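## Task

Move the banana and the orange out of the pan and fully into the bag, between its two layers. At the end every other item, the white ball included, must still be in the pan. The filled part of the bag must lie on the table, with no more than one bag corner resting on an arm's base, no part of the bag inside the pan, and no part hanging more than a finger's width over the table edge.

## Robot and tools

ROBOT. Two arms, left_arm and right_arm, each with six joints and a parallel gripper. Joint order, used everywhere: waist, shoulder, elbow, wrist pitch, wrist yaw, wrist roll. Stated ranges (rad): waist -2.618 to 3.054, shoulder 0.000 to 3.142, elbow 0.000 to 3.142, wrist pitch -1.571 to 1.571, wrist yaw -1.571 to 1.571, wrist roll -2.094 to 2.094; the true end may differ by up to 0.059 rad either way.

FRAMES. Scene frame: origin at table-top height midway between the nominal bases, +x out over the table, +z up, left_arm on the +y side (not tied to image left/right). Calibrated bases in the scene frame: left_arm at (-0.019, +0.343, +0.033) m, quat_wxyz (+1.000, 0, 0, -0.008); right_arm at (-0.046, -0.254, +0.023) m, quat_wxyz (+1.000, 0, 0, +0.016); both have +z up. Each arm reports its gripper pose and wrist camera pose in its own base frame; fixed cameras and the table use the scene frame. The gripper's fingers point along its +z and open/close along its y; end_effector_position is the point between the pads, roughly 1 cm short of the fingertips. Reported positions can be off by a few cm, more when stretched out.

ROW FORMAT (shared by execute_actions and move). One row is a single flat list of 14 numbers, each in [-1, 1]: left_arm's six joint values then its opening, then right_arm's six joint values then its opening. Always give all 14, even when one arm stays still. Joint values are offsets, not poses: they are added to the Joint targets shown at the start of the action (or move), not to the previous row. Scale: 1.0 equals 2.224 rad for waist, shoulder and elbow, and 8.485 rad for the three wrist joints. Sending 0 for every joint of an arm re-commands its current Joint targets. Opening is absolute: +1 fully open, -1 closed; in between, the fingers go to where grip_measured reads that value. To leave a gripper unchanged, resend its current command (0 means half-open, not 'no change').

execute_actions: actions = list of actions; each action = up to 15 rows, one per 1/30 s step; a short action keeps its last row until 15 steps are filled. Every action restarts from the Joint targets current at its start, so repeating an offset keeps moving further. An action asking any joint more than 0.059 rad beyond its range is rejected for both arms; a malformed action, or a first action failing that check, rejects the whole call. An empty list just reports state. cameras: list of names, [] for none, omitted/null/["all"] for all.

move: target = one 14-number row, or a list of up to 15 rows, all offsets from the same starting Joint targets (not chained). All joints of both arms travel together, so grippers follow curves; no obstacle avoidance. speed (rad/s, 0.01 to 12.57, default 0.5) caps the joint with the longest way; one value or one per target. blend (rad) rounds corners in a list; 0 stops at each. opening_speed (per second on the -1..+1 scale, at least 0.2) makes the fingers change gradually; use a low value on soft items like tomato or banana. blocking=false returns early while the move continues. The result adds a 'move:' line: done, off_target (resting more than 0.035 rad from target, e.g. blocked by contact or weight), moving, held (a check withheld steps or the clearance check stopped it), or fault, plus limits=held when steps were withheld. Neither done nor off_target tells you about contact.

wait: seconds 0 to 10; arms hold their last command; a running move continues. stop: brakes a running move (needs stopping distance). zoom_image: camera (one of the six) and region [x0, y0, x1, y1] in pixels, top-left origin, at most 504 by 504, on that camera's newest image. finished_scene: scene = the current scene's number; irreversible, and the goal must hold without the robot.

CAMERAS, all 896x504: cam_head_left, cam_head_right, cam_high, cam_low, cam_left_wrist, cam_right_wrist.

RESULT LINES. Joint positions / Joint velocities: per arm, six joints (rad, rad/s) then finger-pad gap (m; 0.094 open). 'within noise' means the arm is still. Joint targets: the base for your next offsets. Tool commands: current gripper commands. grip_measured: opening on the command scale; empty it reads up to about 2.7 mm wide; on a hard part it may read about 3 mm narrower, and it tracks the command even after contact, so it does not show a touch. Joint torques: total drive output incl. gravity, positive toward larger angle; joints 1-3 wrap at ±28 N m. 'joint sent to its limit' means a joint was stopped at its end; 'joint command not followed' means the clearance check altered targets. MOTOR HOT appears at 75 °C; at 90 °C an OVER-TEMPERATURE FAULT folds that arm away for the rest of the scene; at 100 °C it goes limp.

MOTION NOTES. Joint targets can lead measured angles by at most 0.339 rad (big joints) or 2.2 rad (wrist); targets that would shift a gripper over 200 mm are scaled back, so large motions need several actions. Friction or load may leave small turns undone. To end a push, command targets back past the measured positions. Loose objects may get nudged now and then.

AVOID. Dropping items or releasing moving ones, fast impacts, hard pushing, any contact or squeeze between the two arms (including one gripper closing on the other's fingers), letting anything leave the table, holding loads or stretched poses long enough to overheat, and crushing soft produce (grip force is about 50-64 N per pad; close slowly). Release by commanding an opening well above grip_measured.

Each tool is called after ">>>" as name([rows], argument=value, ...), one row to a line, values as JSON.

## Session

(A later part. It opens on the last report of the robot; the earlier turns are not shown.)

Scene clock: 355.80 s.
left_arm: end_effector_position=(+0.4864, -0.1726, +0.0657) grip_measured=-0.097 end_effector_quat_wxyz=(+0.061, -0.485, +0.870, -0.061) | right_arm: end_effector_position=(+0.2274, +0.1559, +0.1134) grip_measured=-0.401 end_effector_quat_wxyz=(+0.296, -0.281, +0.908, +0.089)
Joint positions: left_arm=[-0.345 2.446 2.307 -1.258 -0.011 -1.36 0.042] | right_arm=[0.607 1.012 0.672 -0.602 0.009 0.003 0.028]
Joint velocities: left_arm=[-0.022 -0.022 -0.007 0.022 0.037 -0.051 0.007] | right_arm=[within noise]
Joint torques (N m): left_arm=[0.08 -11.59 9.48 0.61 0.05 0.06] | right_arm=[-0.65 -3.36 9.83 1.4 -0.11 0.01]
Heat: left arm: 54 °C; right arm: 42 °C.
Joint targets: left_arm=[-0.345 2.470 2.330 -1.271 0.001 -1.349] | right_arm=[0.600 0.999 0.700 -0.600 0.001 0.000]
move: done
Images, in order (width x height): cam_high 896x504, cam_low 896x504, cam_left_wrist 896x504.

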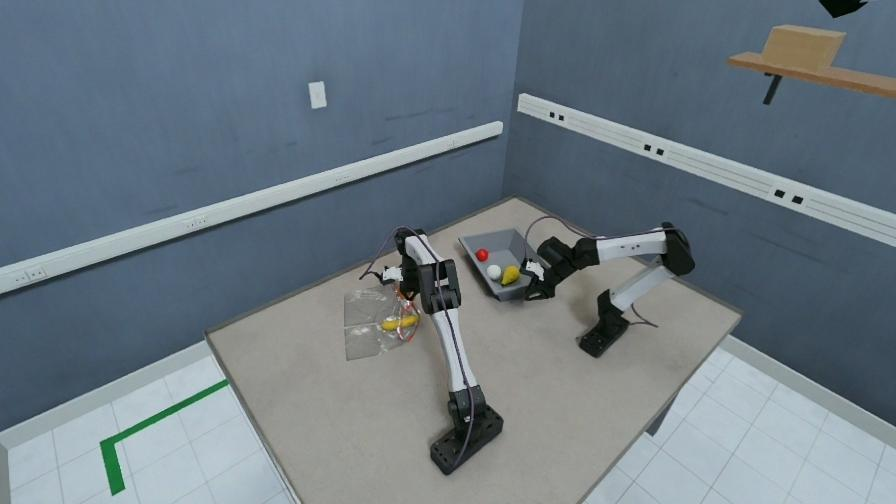

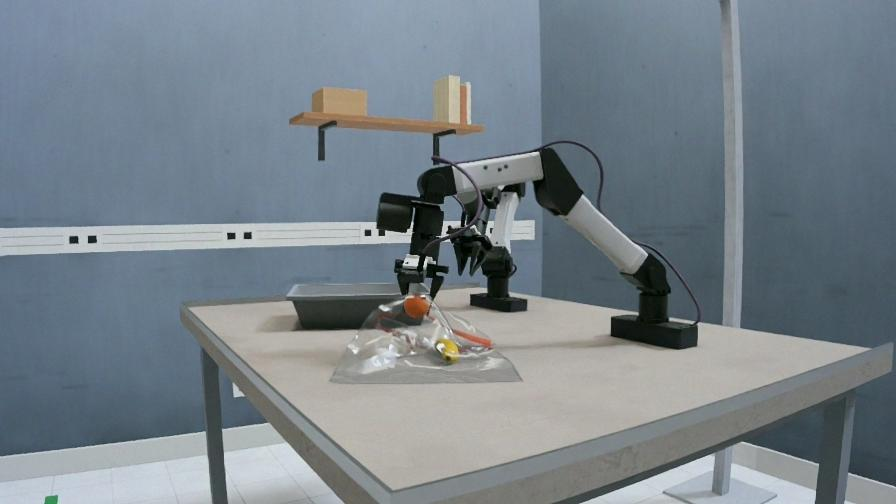

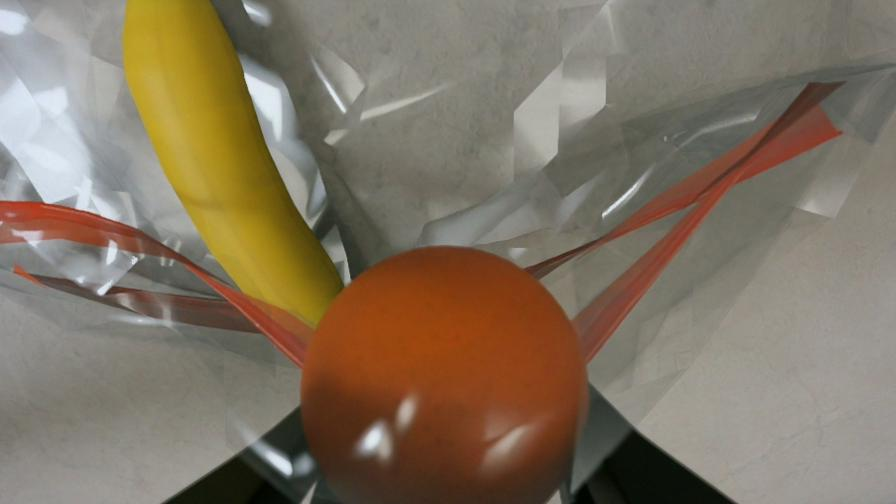

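>>> move(target=[0,-0.0094,-0.0706,0.0161,0,0,-0.1,0,0,0,0,0,0,-0.4], speed=0.15, cameras=["cam_low","cam_left_wrist","cam_high"])

>>> zoom_image(camera="cam_low", region=[300, 230, 560, 400])

Scene clock: 358.07 s.
left_arm: end_effector_position=(+0.4850, -0.1721, +0.0338) grip_measured=-0.097 end_effector_quat_wxyz=(+0.058, -0.485, +0.871, -0.057) | right_arm: end_effector_position=(+0.2274, +0.1559, +0.1134) grip_measured=-0.401 end_effector_quat_wxyz=(+0.296, -0.281, +0.908, +0.089)
Joint positions: left_arm=[-0.345 2.446 2.182 -1.144 -0.011 -1.36 0.042] | right_arm=[0.607 1.012 0.672 -0.602 0.009 0.003 0.028]
Joint velocities: within noise
Joint torques (N m): left_arm=[0.17 -13.22 6.35 0.87 0.03 0.07] | right_arm=[-0.64 -3.38 9.83 1.41 -0.1 0.02]
Heat: left arm: 54 °C; right arm: 41 °C.
Joint targets: left_arm=[-0.345 2.449 2.172 -1.134 0.001 -1.349] | right_arm=[0.600 0.999 0.700 -0.600 0.001 0.000]
move: done
Images, in order (width x height): cam_high 896x504, cam_low 896x504, cam_left_wrist 896x504.

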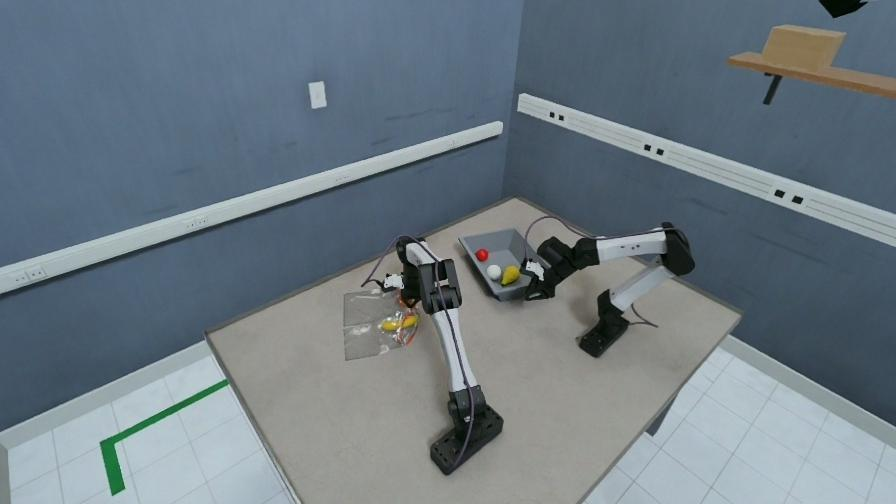

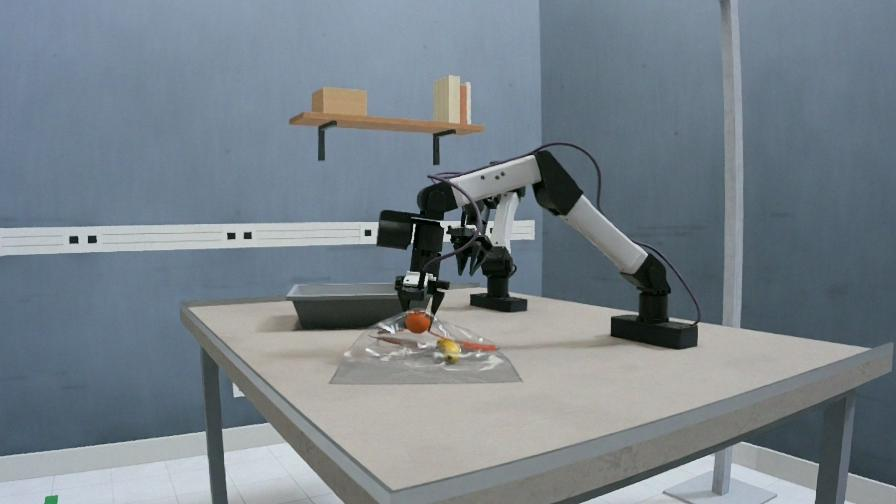

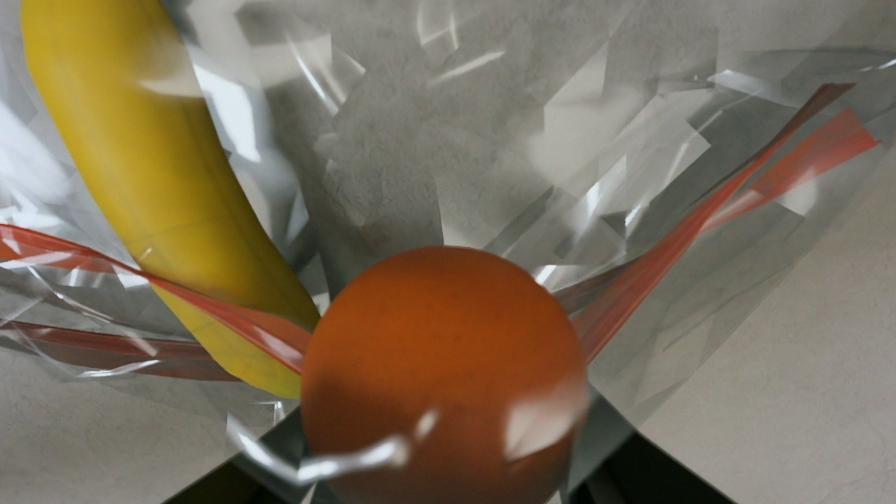

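Scaled by 1.938 from the camera's 896x504 image, which has a finer 1280x720 frame.

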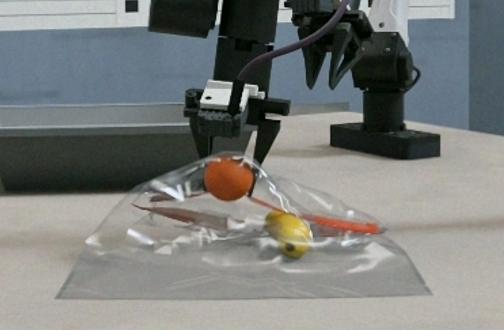

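>>> move(target=[0,-0.0080,-0.0600,0.0137,0,0,-0.1,0,0,0,0,0,0,-0.4], speed=0.15, cameras=["cam_low","cam_left_wrist"])

>>> zoom_image(camera="cam_low", region=[300, 230, 560, 400])

Scene clock: 359.77 s.
left_arm: end_effector_position=(+0.4799, -0.1703, +0.0006) grip_measured=-0.098 end_effector_quat_wxyz=(+0.054, -0.485, +0.871, -0.054) | right_arm: end_effector_position=(+0.2274, +0.1559, +0.1134) grip_measured=-0.401 end_effector_quat_wxyz=(+0.296, -0.281, +0.908, +0.089)
Joint positions: left_arm=[-0.345 2.446 2.051 -1.023 -0.011 -1.359 0.042] | right_arm=[0.607 1.012 0.672 -0.602 0.009 0.003 0.028]
Joint velocities: left_arm=[0.007 -0.002 -0.007 -0.022 0.081 -0.081 -0.004] | right_arm=[within noise]
Joint torques (N m): left_arm=[0.21 -14.5 6.02 0.77 0.03 0.06] | right_arm=[-0.64 -3.38 9.83 1.4 -0.1 0.01]
Heat: left arm: 54 °C; right arm: 41 °C.
Joint targets: left_arm=[-0.345 2.431 2.039 -1.018 0.001 -1.349] | right_arm=[0.600 0.999 0.700 -0.600 0.001 0.000]
move: done
Images, in order (width x height): cam_low 896x504, cam_left_wrist 896x504.

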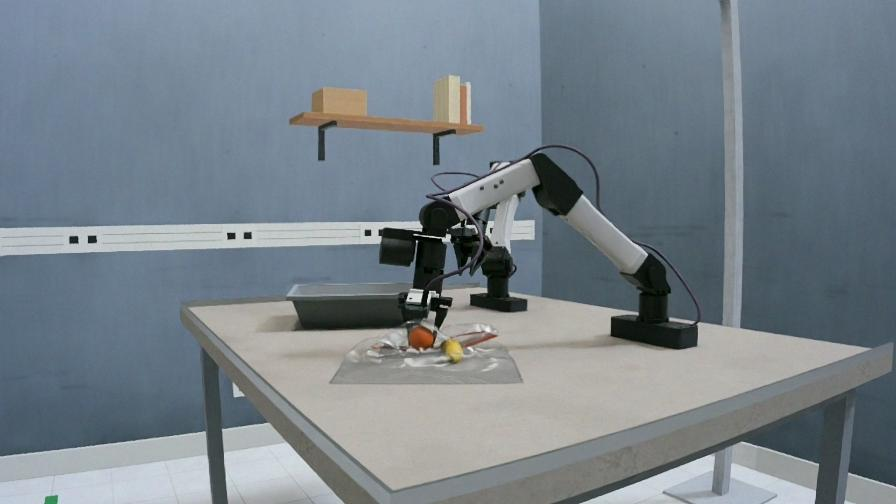

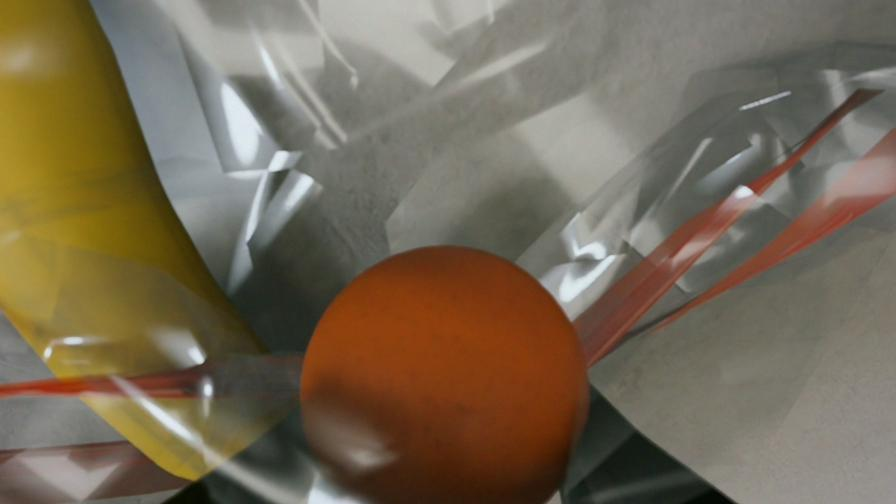

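Scaled by 1.938 from the camera's 896x504 image, which has a finer 1280x720 frame.

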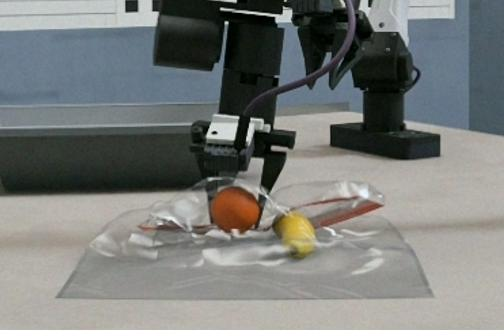

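>>> move(target=[0,-0.0016,-0.0120,0.0027,0,0,-0.1,0,0,0,0,0,0,-0.4], speed=0.1, cameras=[])

>>> move(target=[0,0,0,0,0,0,0.3,0,0,0,0,0,0,-0.4], opening_speed=0.4, cameras=["cam_low","cam_left_wrist"])

>>> zoom_image(camera="cam_low", region=[300, 230, 560, 400])

Scene clock: 360.97 s.
left_arm: end_effector_position=(+0.4783, -0.1697, -0.0061) grip_measured=-0.097 end_effector_quat_wxyz=(+0.053, -0.485, +0.871, -0.053) | right_arm: end_effector_position=(+0.2274, +0.1559, +0.1134) grip_measured=-0.401 end_effector_quat_wxyz=(+0.296, -0.281, +0.908, +0.089)
Joint positions: left_arm=[-0.345 2.446 2.025 -1 -0.011 -1.359 0.042] | right_arm=[0.607 1.012 0.672 -0.602 0.009 0.003 0.028]
Joint velocities: within noise
Joint torques (N m): left_arm=[0.21 -14.78 5.91 0.73 0.04 0.06] | right_arm=[-0.66 -3.37 9.81 1.41 -0.1 0.01]
Heat: left arm: 54 °C; right arm: 41 °C.
Joint targets: left_arm=[-0.345 2.428 2.012 -0.995 0.001 -1.349] | right_arm=[0.600 0.999 0.700 -0.600 0.001 0.000]
move: done
No camera images: "cameras" was empty.

Scene clock: 362.17 s.
left_arm: end_effector_position=(+0.4790, -0.1699, -0.0060) grip_measured=+0.298 end_effector_quat_wxyz=(+0.054, -0.485, +0.871, -0.054) | right_arm: end_effector_position=(+0.2274, +0.1559, +0.1134) grip_measured=-0.401 end_effector_quat_wxyz=(+0.296, -0.281, +0.908, +0.089)
Joint positions: left_arm=[-0.345 2.446 2.025 -0.996 -0.011 -1.359 0.061] | right_arm=[0.607 1.012 0.672 -0.602 0.009 0.003 0.028]
Joint velocities: within noise
Joint torques (N m): left_arm=[0.23 -14.8 5.97 0.72 0.04 0.07] | right_arm=[-0.68 -3.38 9.81 1.4 -0.1 0.01]
Heat: left arm: 54 °C; right arm: 41 °C.
Joint targets: left_arm=[-0.345 2.428 2.012 -0.995 0.001 -1.349] | right_arm=[0.600 0.999 0.700 -0.600 0.001 0.000]
move: done
Images, in order (width x height): cam_low 896x504, cam_left_wrist 896x504.

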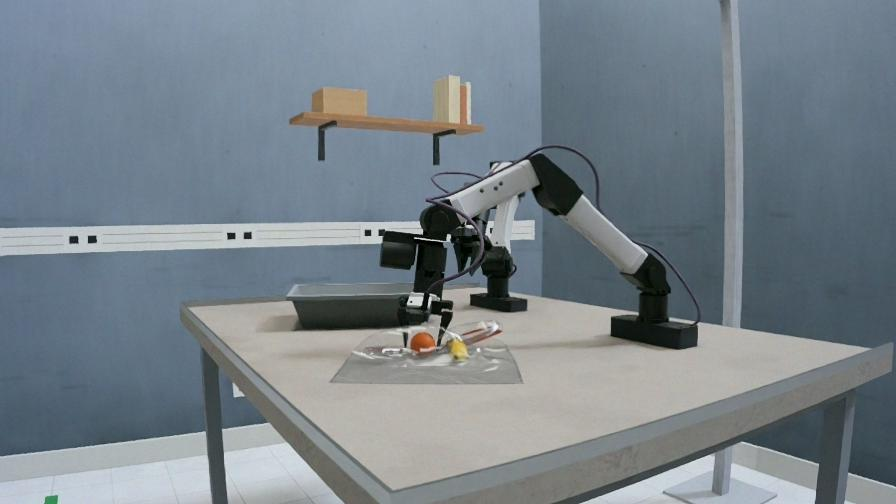

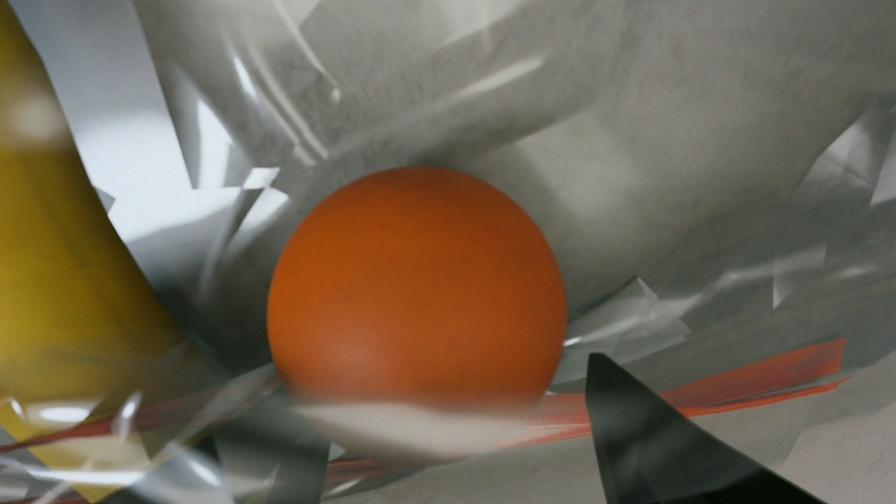

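Scaled by 1.938 from the camera's 896x504 image, which has a finer 1280x720 frame.

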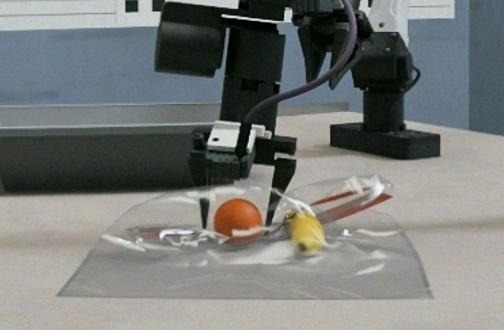

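>>> move([
  [0,0.0094,0.0719,-0.0164,0,0,0.3,0,0,0,0,0,0,-0.4],
  [0,0.0189,0.143,-0.0325,0,0,0.3,0,0,0,0,0,0,-0.4],
  [0,0.0300,0.220,-0.0480,0,0,0.3,0,0,0,0,0,0,-0.4],
], blend=0.02, speed=0.2, cameras=["cam_low","cam_left_wrist","cam_high","cam_head_left"])

>>> zoom_image(camera="cam_low", region=[300, 230, 560, 400])

>>> zoom_image(camera="cam_high", region=[330, 220, 530, 370])

>>> zoom_image(camera="cam_head_left", region=[240, 200, 400, 300])

Scene clock: 365.70 s.
left_arm: end_effector_position=(+0.4884, -0.1733, +0.1002) grip_measured=+0.298 end_effector_quat_wxyz=(+0.068, -0.484, +0.870, -0.070) | right_arm: end_effector_position=(+0.2274, +0.1559, +0.1134) grip_measured=-0.401 end_effector_quat_wxyz=(+0.296, -0.281, +0.908, +0.089)
Joint positions: left_arm=[-0.345 2.468 2.482 -1.389 -0.011 -1.359 0.061] | right_arm=[0.607 1.012 0.672 -0.602 0.009 0.003 0.028]
Joint velocities: within noise
Joint torques (N m): left_arm=[0.23 -11.37 9.07 0.64 0.05 0.07] | right_arm=[-0.66 -3.37 9.83 1.41 -0.11 0.01]
Heat: left arm: 54 °C; right arm: 40 °C.
Joint targets: left_arm=[-0.345 2.494 2.502 -1.402 0.001 -1.349] | right_arm=[0.600 0.999 0.700 -0.600 0.001 0.000]
move: done
Images, in order (width x height): cam_head_left 896x504, cam_high 896x504, cam_low 896x504, cam_left_wrist 896x504.

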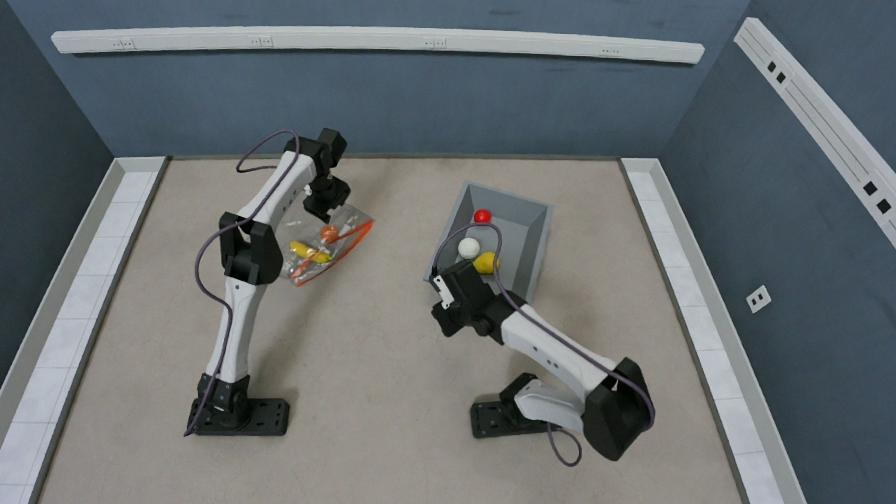

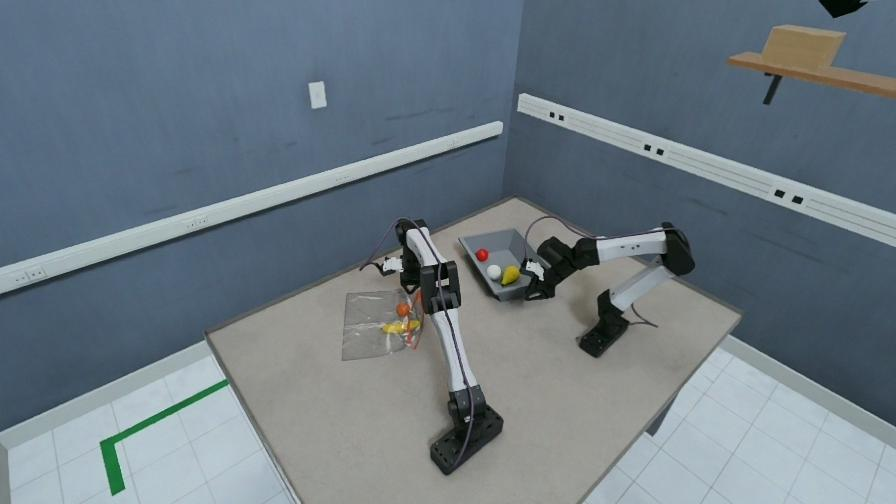

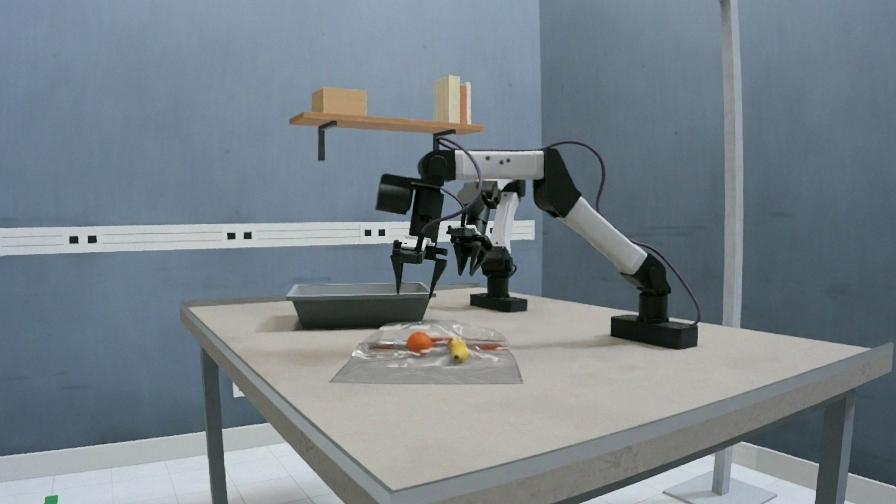

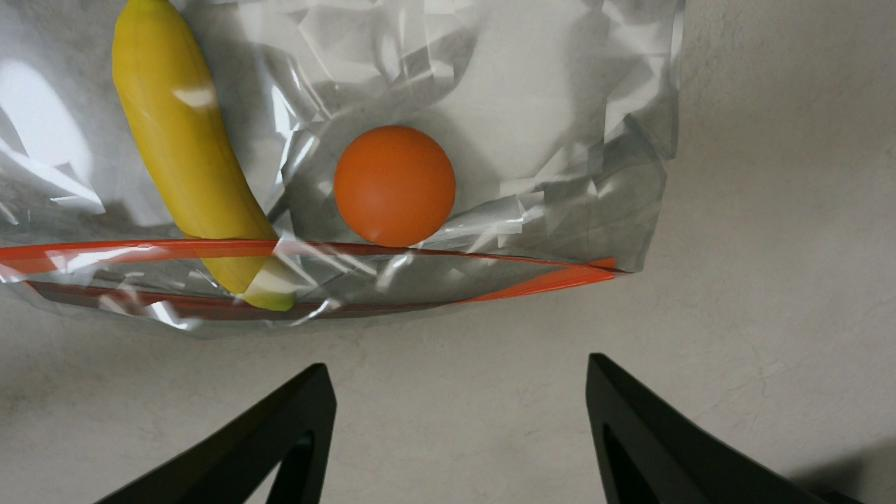

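Scaled by 1.938 from the camera's 896x504 image, which has a finer 1280x720 frame.

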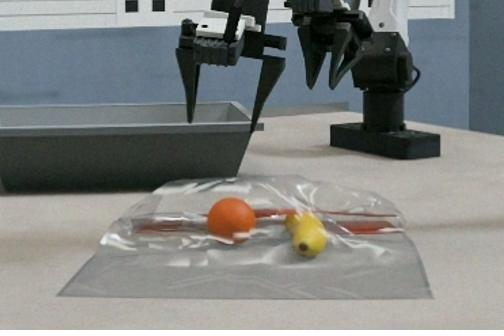

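Scaled by 2.520 from the camera's 896x504 image, which has a finer 1280x720 frame.

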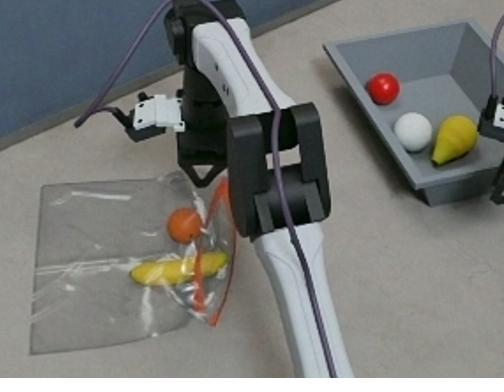

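Scaled by 3.150 from the camera's 896x504 image, which has a finer 1280x720 frame.

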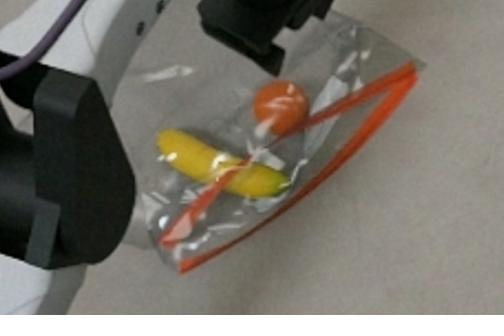

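>>> move(target=[0.0303,-0.2055,-0.4114,0.0474,0,-0.0343,0.4,0,0,0,0,0,0,-0.4], speed=0.5, cameras=["cam_low","cam_left_wrist"])

Scene clock: 370.43 s.
left_arm: end_effector_position=(+0.3971, -0.1139, +0.0412) grip_measured=+0.398 end_effector_quat_wxyz=(+0.029, -0.622, +0.782, -0.032) | right_arm: end_effector_position=(+0.2274, +0.1559, +0.1134) grip_measured=-0.401 end_effector_quat_wxyz=(+0.296, -0.281, +0.908, +0.089)
Joint positions: left_arm=[-0.284 2.072 1.597 -1.01 -0.011 -1.628 0.066] | right_arm=[0.607 1.012 0.672 -0.602 0.009 0.003 0.028]
Joint velocities: within noise
Joint torques (N m): left_arm=[0.69 -13.26 5.94 0.63 0.03 -0.17] | right_arm=[-0.65 -3.37 9.81 1.41 -0.1 0.01]
Heat: left arm: 54 °C; right arm: 39 °C.
Joint targets: left_arm=[-0.277 2.037 1.587 -1.000 0.001 -1.640] | right_arm=[0.600 0.999 0.700 -0.600 0.001 0.000]
move: done
Images, in order (width x height): cam_low 896x504, cam_left_wrist 896x504.

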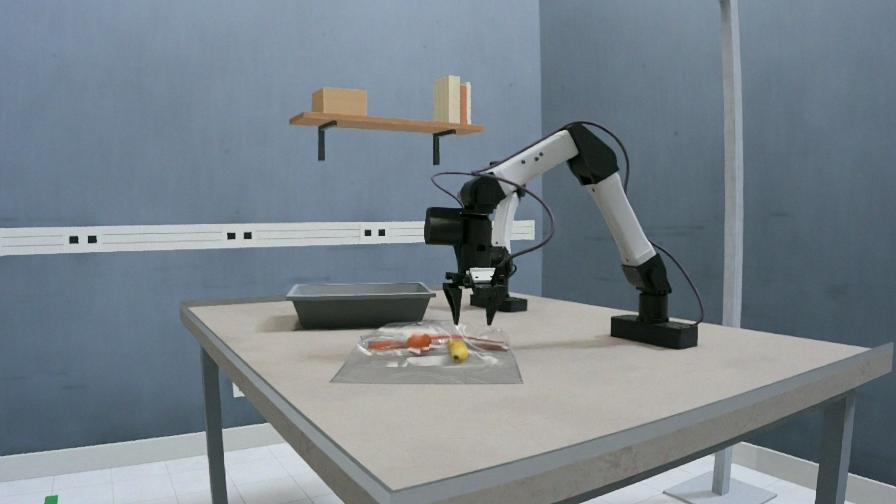

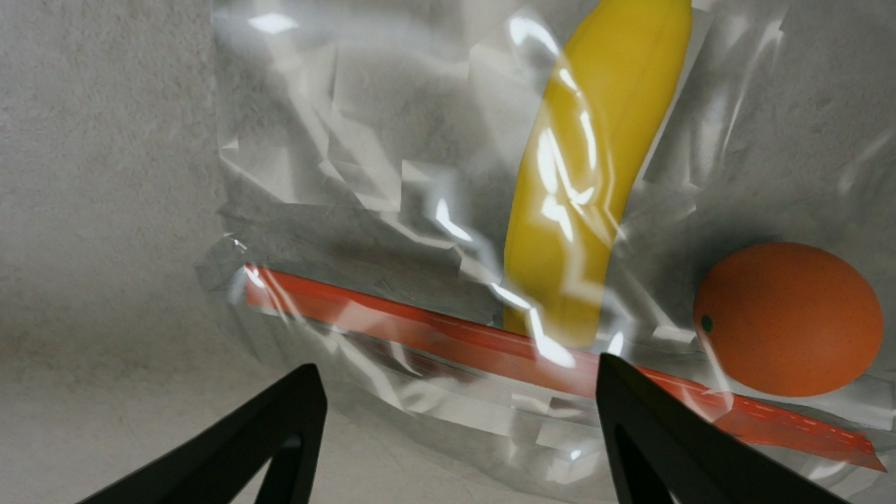

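>>> move(target=[0.0119,0.058,0.049,0.0024,0,0.0306,0.4,0,0,0,0,0,0,-0.4], speed=0.3, cameras=["cam_left_wrist"])

Scene clock: 372.57 s.
left_arm: end_effector_position=(+0.4222, -0.1091, +0.0323) grip_measured=+0.399 end_effector_quat_wxyz=(+0.041, -0.537, +0.842, -0.036) | right_arm: end_effector_position=(+0.2274, +0.1559, +0.1134) grip_measured=-0.401 end_effector_quat_wxyz=(+0.296, -0.281, +0.908, +0.089)
Joint positions: left_arm=[-0.257 2.147 1.674 -0.989 -0.011 -1.392 0.066] | right_arm=[0.607 1.012 0.672 -0.602 0.009 0.003 0.028]
Joint velocities: within noise
Joint torques (N m): left_arm=[0.72 -9.66 9.13 0.7 0.03 0.05] | right_arm=[-0.64 -3.36 9.81 1.41 -0.11 0.01]
Heat: left arm: 54 °C; right arm: 39 °C.
Joint targets: left_arm=[-0.251 2.166 1.696 -0.980 0.001 -1.380] | right_arm=[0.600 0.999 0.700 -0.600 0.001 0.000]
move: done
Images, in order (width x height): cam_left_wrist 896x504.

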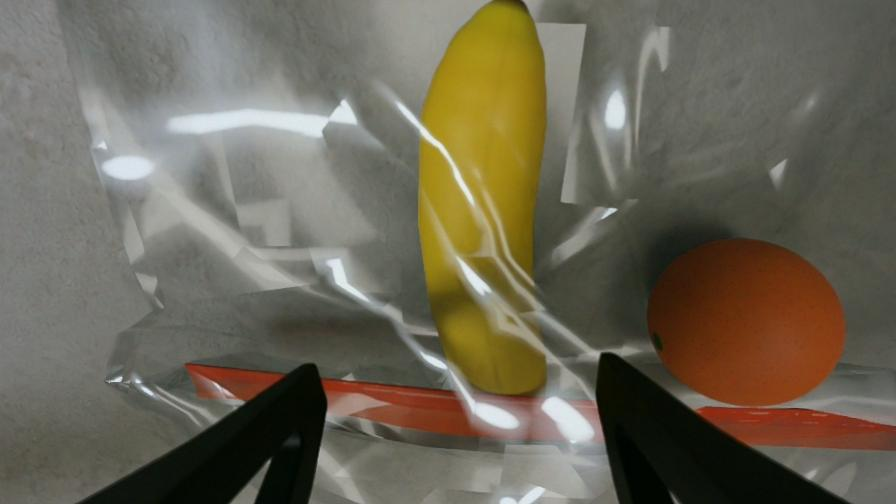

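>>> move(target=[0,0.0222,-0.0255,0.01255,0,0,0.4,0,0,0,0,0,0,-0.4], speed=0.15, cameras=["cam_left_wrist","cam_low"])

>>> zoom_image(camera="cam_low", region=[300, 230, 560, 400])

Scene clock: 374.27 s.
left_arm: end_effector_position=(+0.4346, -0.1124, +0.0072) grip_measured=+0.399 end_effector_quat_wxyz=(+0.051, -0.536, +0.841, -0.047) | right_arm: end_effector_position=(+0.2274, +0.1559, +0.1134) grip_measured=-0.401 end_effector_quat_wxyz=(+0.296, -0.281, +0.908, +0.089)
Joint positions: left_arm=[-0.257 2.197 1.648 -0.884 -0.011 -1.391 0.066] | right_arm=[0.607 1.012 0.672 -0.602 0.009 0.003 0.028]
Joint velocities: within noise
Joint torques (N m): left_arm=[0.73 -10 6.04 0.77 0.04 0.07] | right_arm=[-0.65 -3.38 9.81 1.41 -0.1 0.01]
Heat: left arm: 54 °C; right arm: 39 °C.
Joint targets: left_arm=[-0.251 2.215 1.639 -0.873 0.001 -1.380] | right_arm=[0.600 0.999 0.700 -0.600 0.001 0.000]
move: done
Images, in order (width x height): cam_low 896x504, cam_left_wrist 896x504.

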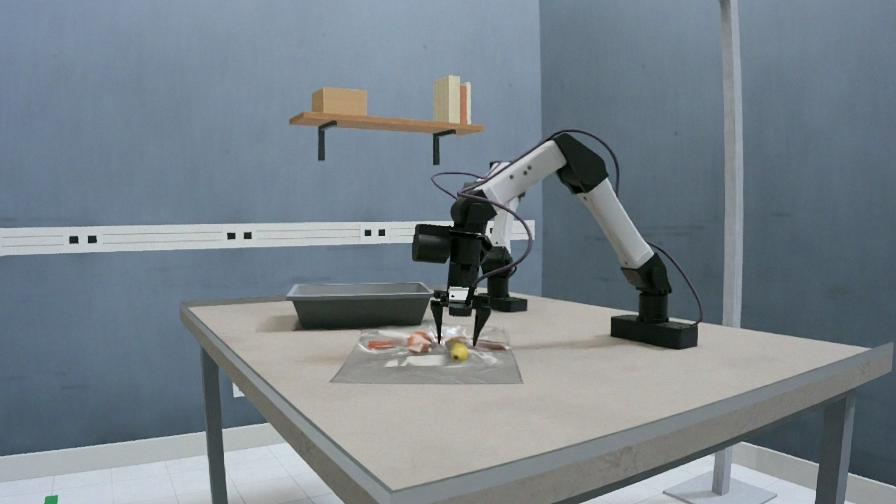

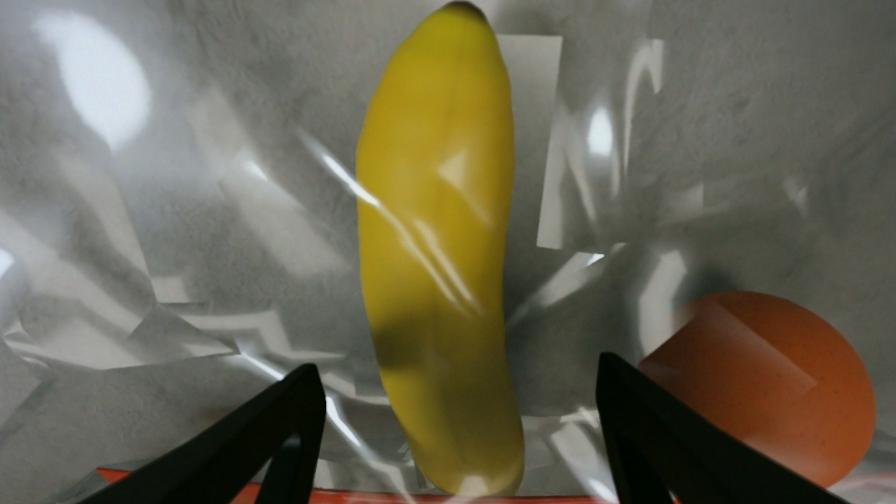

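Scaled by 1.938 from the camera's 896x504 image, which has a finer 1280x720 frame.

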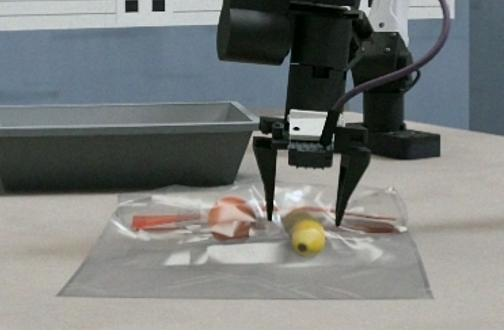

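>>> move(target=[-0.003,0.0058,-0.009,0.0039,0,0,0.4,0,0,0,0,0,0,-0.4], speed=0.1, cameras=[])

>>> move(target=[0,0,0,0,0,0,-0.3,0,0,0,0,0,0,-0.4], opening_speed=0.4, cameras=["cam_left_wrist","cam_low"])

>>> zoom_image(camera="cam_low", region=[300, 230, 560, 400])

Scene clock: 375.60 s.
left_arm: end_effector_position=(+0.4354, -0.1126, -0.0012) grip_measured=+0.399 end_effector_quat_wxyz=(+0.052, -0.536, +0.841, -0.048) | right_arm: end_effector_position=(+0.2274, +0.1559, +0.1134) grip_measured=-0.401 end_effector_quat_wxyz=(+0.296, -0.281, +0.908, +0.089)
Joint positions: left_arm=[-0.257 2.207 1.629 -0.851 -0.011 -1.391 0.066] | right_arm=[0.607 1.012 0.672 -0.602 0.009 0.003 0.028]
Joint velocities: within noise
Joint torques (N m): left_arm=[0.25 -9.84 5.86 0.81 0.05 0.07] | right_arm=[-0.68 -3.38 9.83 1.41 -0.11 0.01]
Heat: left arm: 54 °C; right arm: 39 °C.
Joint targets: left_arm=[-0.257 2.229 1.619 -0.840 0.001 -1.380] | right_arm=[0.600 0.999 0.700 -0.600 0.001 0.000]
move: done
No camera images: "cameras" was empty.

Scene clock: 377.57 s.
left_arm: end_effector_position=(+0.4356, -0.1126, -0.0012) grip_measured=-0.297 end_effector_quat_wxyz=(+0.053, -0.536, +0.841, -0.049) | right_arm: end_effector_position=(+0.2274, +0.1559, +0.1134) grip_measured=-0.401 end_effector_quat_wxyz=(+0.296, -0.281, +0.908, +0.089)
Joint positions: left_arm=[-0.257 2.207 1.629 -0.85 -0.011 -1.391 0.033] | right_arm=[0.607 1.012 0.672 -0.602 0.009 0.003 0.028]
Joint velocities: within noise
Joint torques (N m): left_arm=[0.21 -9.84 5.83 0.77 0.04 0.07] | right_arm=[-0.64 -3.37 9.81 1.4 -0.1 0.01]
Heat: left arm: 54 °C; right arm: 38 °C.
Joint targets: left_arm=[-0.257 2.229 1.619 -0.840 0.001 -1.380] | right_arm=[0.600 0.999 0.700 -0.600 0.001 0.000]
move: done
Images, in order (width x height): cam_low 896x504, cam_left_wrist 896x504.

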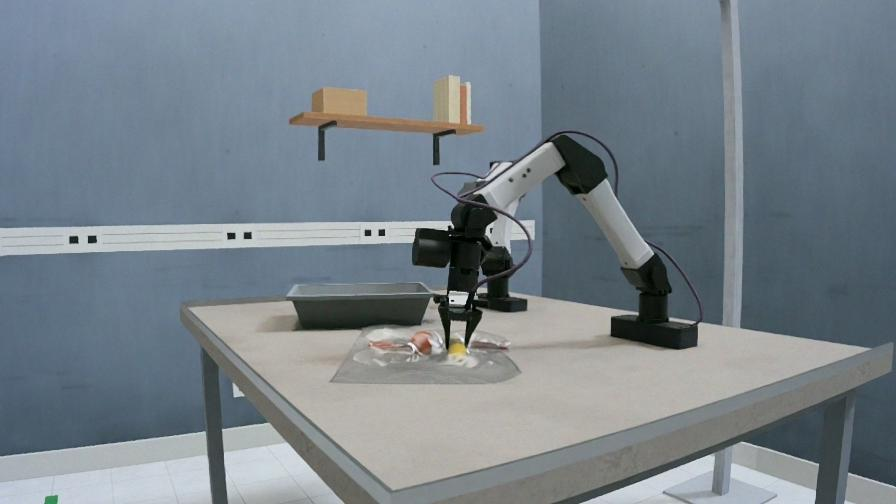

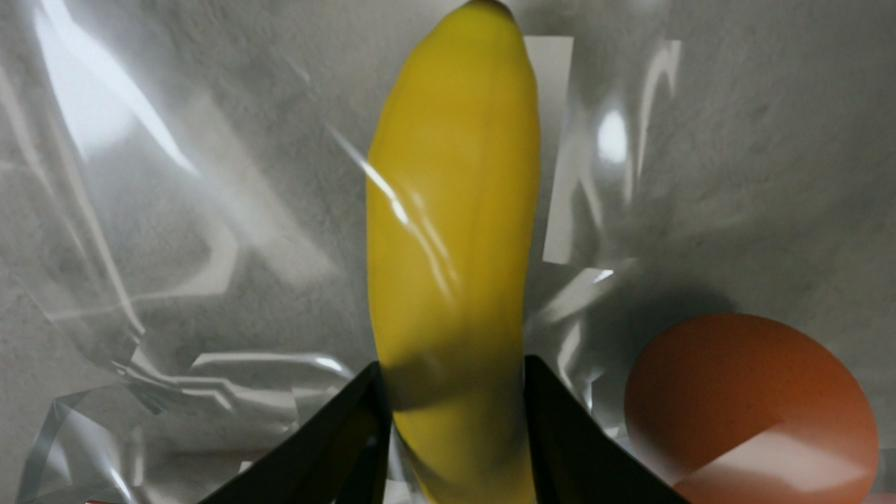

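Scaled by 1.938 from the camera's 896x504 image, which has a finer 1280x720 frame.

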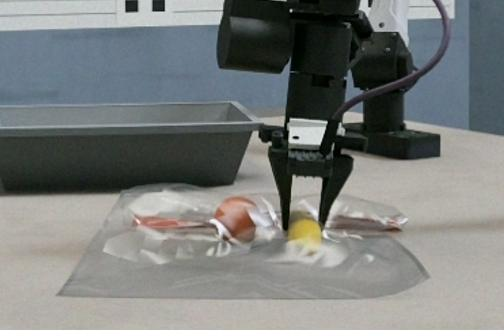

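>>> move(target=[0,0,0,0,0,0,-0.42,0,0,0,0,0,0,-0.4], opening_speed=0.3, cameras=["cam_left_wrist"])

Scene clock: 378.50 s.
left_arm: end_effector_position=(+0.4356, -0.1126, -0.0012) grip_measured=-0.406 end_effector_quat_wxyz=(+0.053, -0.536, +0.841, -0.049) | right_arm: end_effector_position=(+0.2274, +0.1559, +0.1134) grip_measured=-0.401 end_effector_quat_wxyz=(+0.296, -0.281, +0.908, +0.089)
Joint positions: left_arm=[-0.257 2.207 1.629 -0.85 -0.011 -1.391 0.028] | right_arm=[0.607 1.012 0.672 -0.602 0.009 0.003 0.028]
Joint velocities: within noise
Joint torques (N m): left_arm=[0.2 -9.87 5.9 0.78 0.02 0.07] | right_arm=[-0.65 -3.37 9.81 1.41 -0.1 0.01]
Heat: left arm: 54 °C; right arm: 38 °C.
Joint targets: left_arm=[-0.257 2.229 1.619 -0.840 0.001 -1.380] | right_arm=[0.600 0.999 0.700 -0.600 0.001 0.000]
move: done
Images, in order (width x height): cam_left_wrist 896x504.

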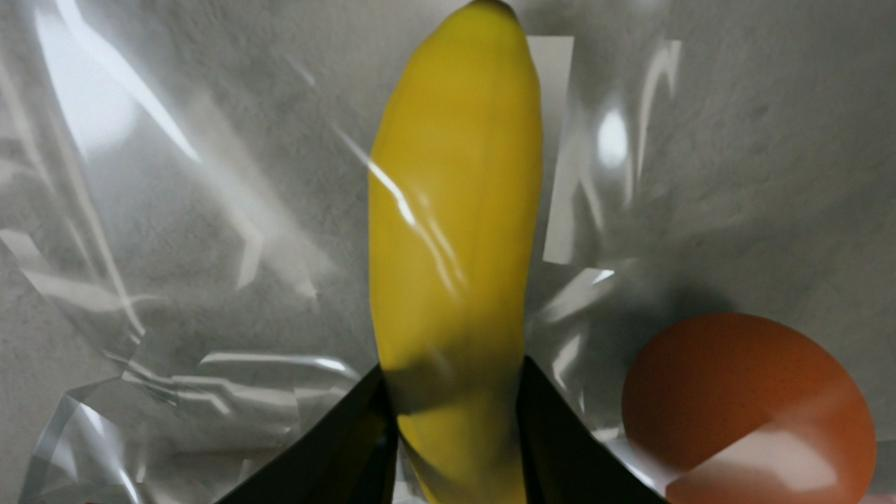

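>>> move([
  [0,-0.0089,0.0136,-0.0059,0,0,-0.42,0,0,0,0,0,0,-0.4],
  [0.0343,0.0018,0.0314,-0.0078,0,0.009,-0.42,0,0,0,0,0,0,-0.4],
], speed=0.15, cameras=["cam_left_wrist","cam_low","cam_high"])

>>> zoom_image(camera="cam_low", region=[300, 230, 560, 400])

>>> zoom_image(camera="cam_high", region=[330, 220, 530, 370])

Scene clock: 382.10 s.
left_arm: end_effector_position=(+0.4438, -0.0801, +0.0057) grip_measured=-0.412 end_effector_quat_wxyz=(+0.052, -0.536, +0.842, -0.041) | right_arm: end_effector_position=(+0.2274, +0.1559, +0.1134) grip_measured=-0.401 end_effector_quat_wxyz=(+0.296, -0.281, +0.908, +0.089)
Joint positions: left_arm=[-0.183 2.212 1.668 -0.894 -0.011 -1.316 0.028] | right_arm=[0.607 1.012 0.672 -0.602 0.009 0.003 0.028]
Joint velocities: within noise
Joint torques (N m): left_arm=[0.34 -9.98 8.96 0.5 0.04 0.11] | right_arm=[-0.65 -3.37 9.8 1.41 -0.1 0.01]
Heat: left arm: 54 °C; right arm: 38 °C.
Joint targets: left_arm=[-0.181 2.233 1.689 -0.906 0.000 -1.304] | right_arm=[0.600 0.999 0.700 -0.600 0.001 0.000]
move: done
Images, in order (width x height): cam_high 896x504, cam_low 896x504, cam_left_wrist 896x504.

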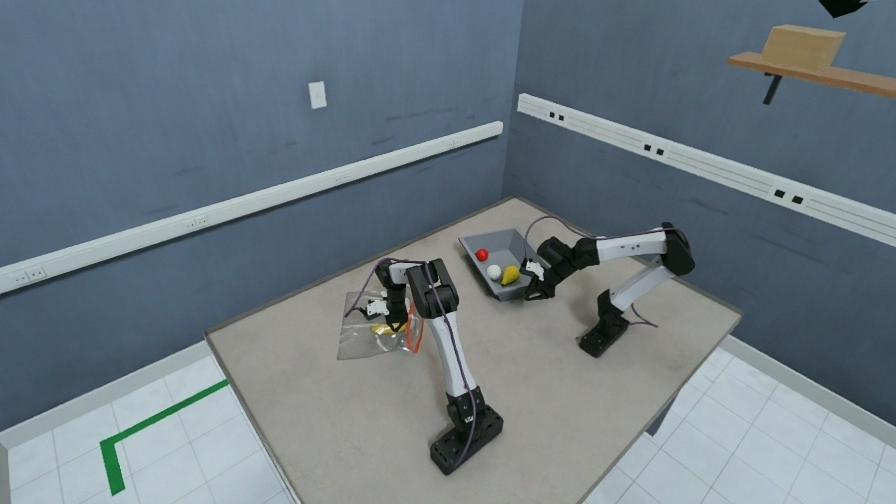

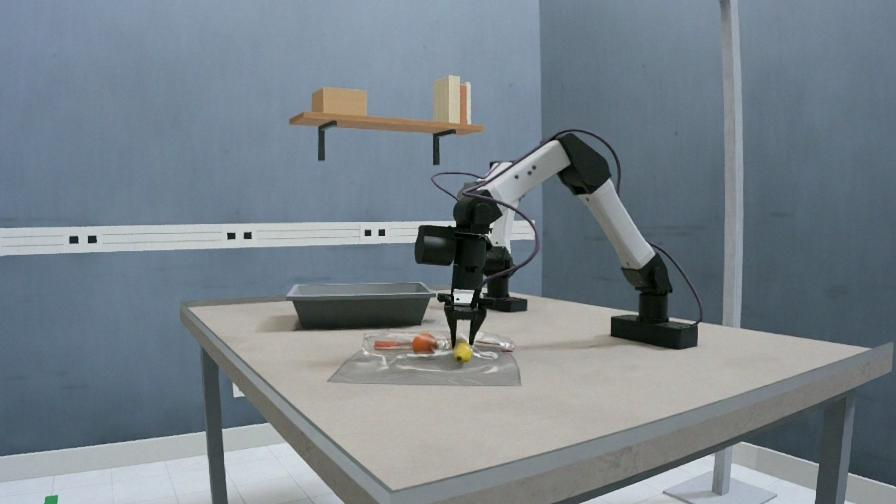

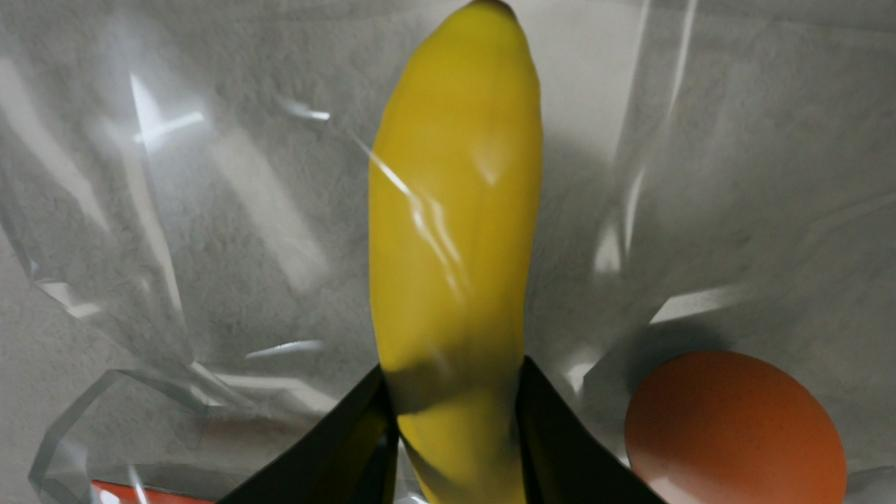

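Scaled by 1.938 from the camera's 896x504 image, which has a finer 1280x720 frame.

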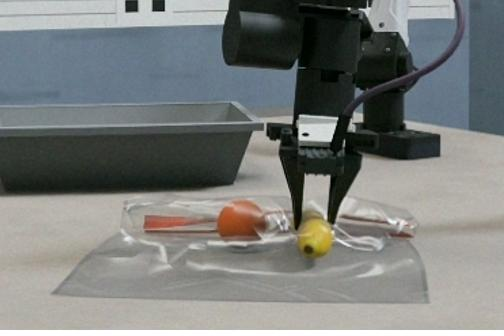

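Scaled by 2.520 from the camera's 896x504 image, which has a finer 1280x720 frame.

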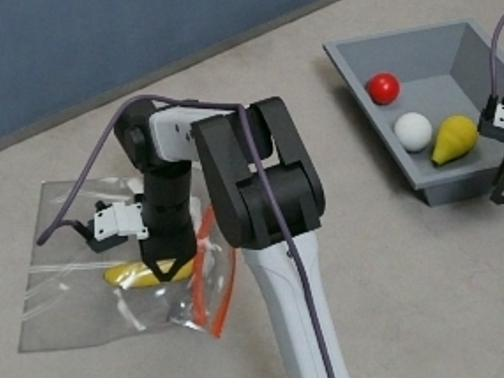

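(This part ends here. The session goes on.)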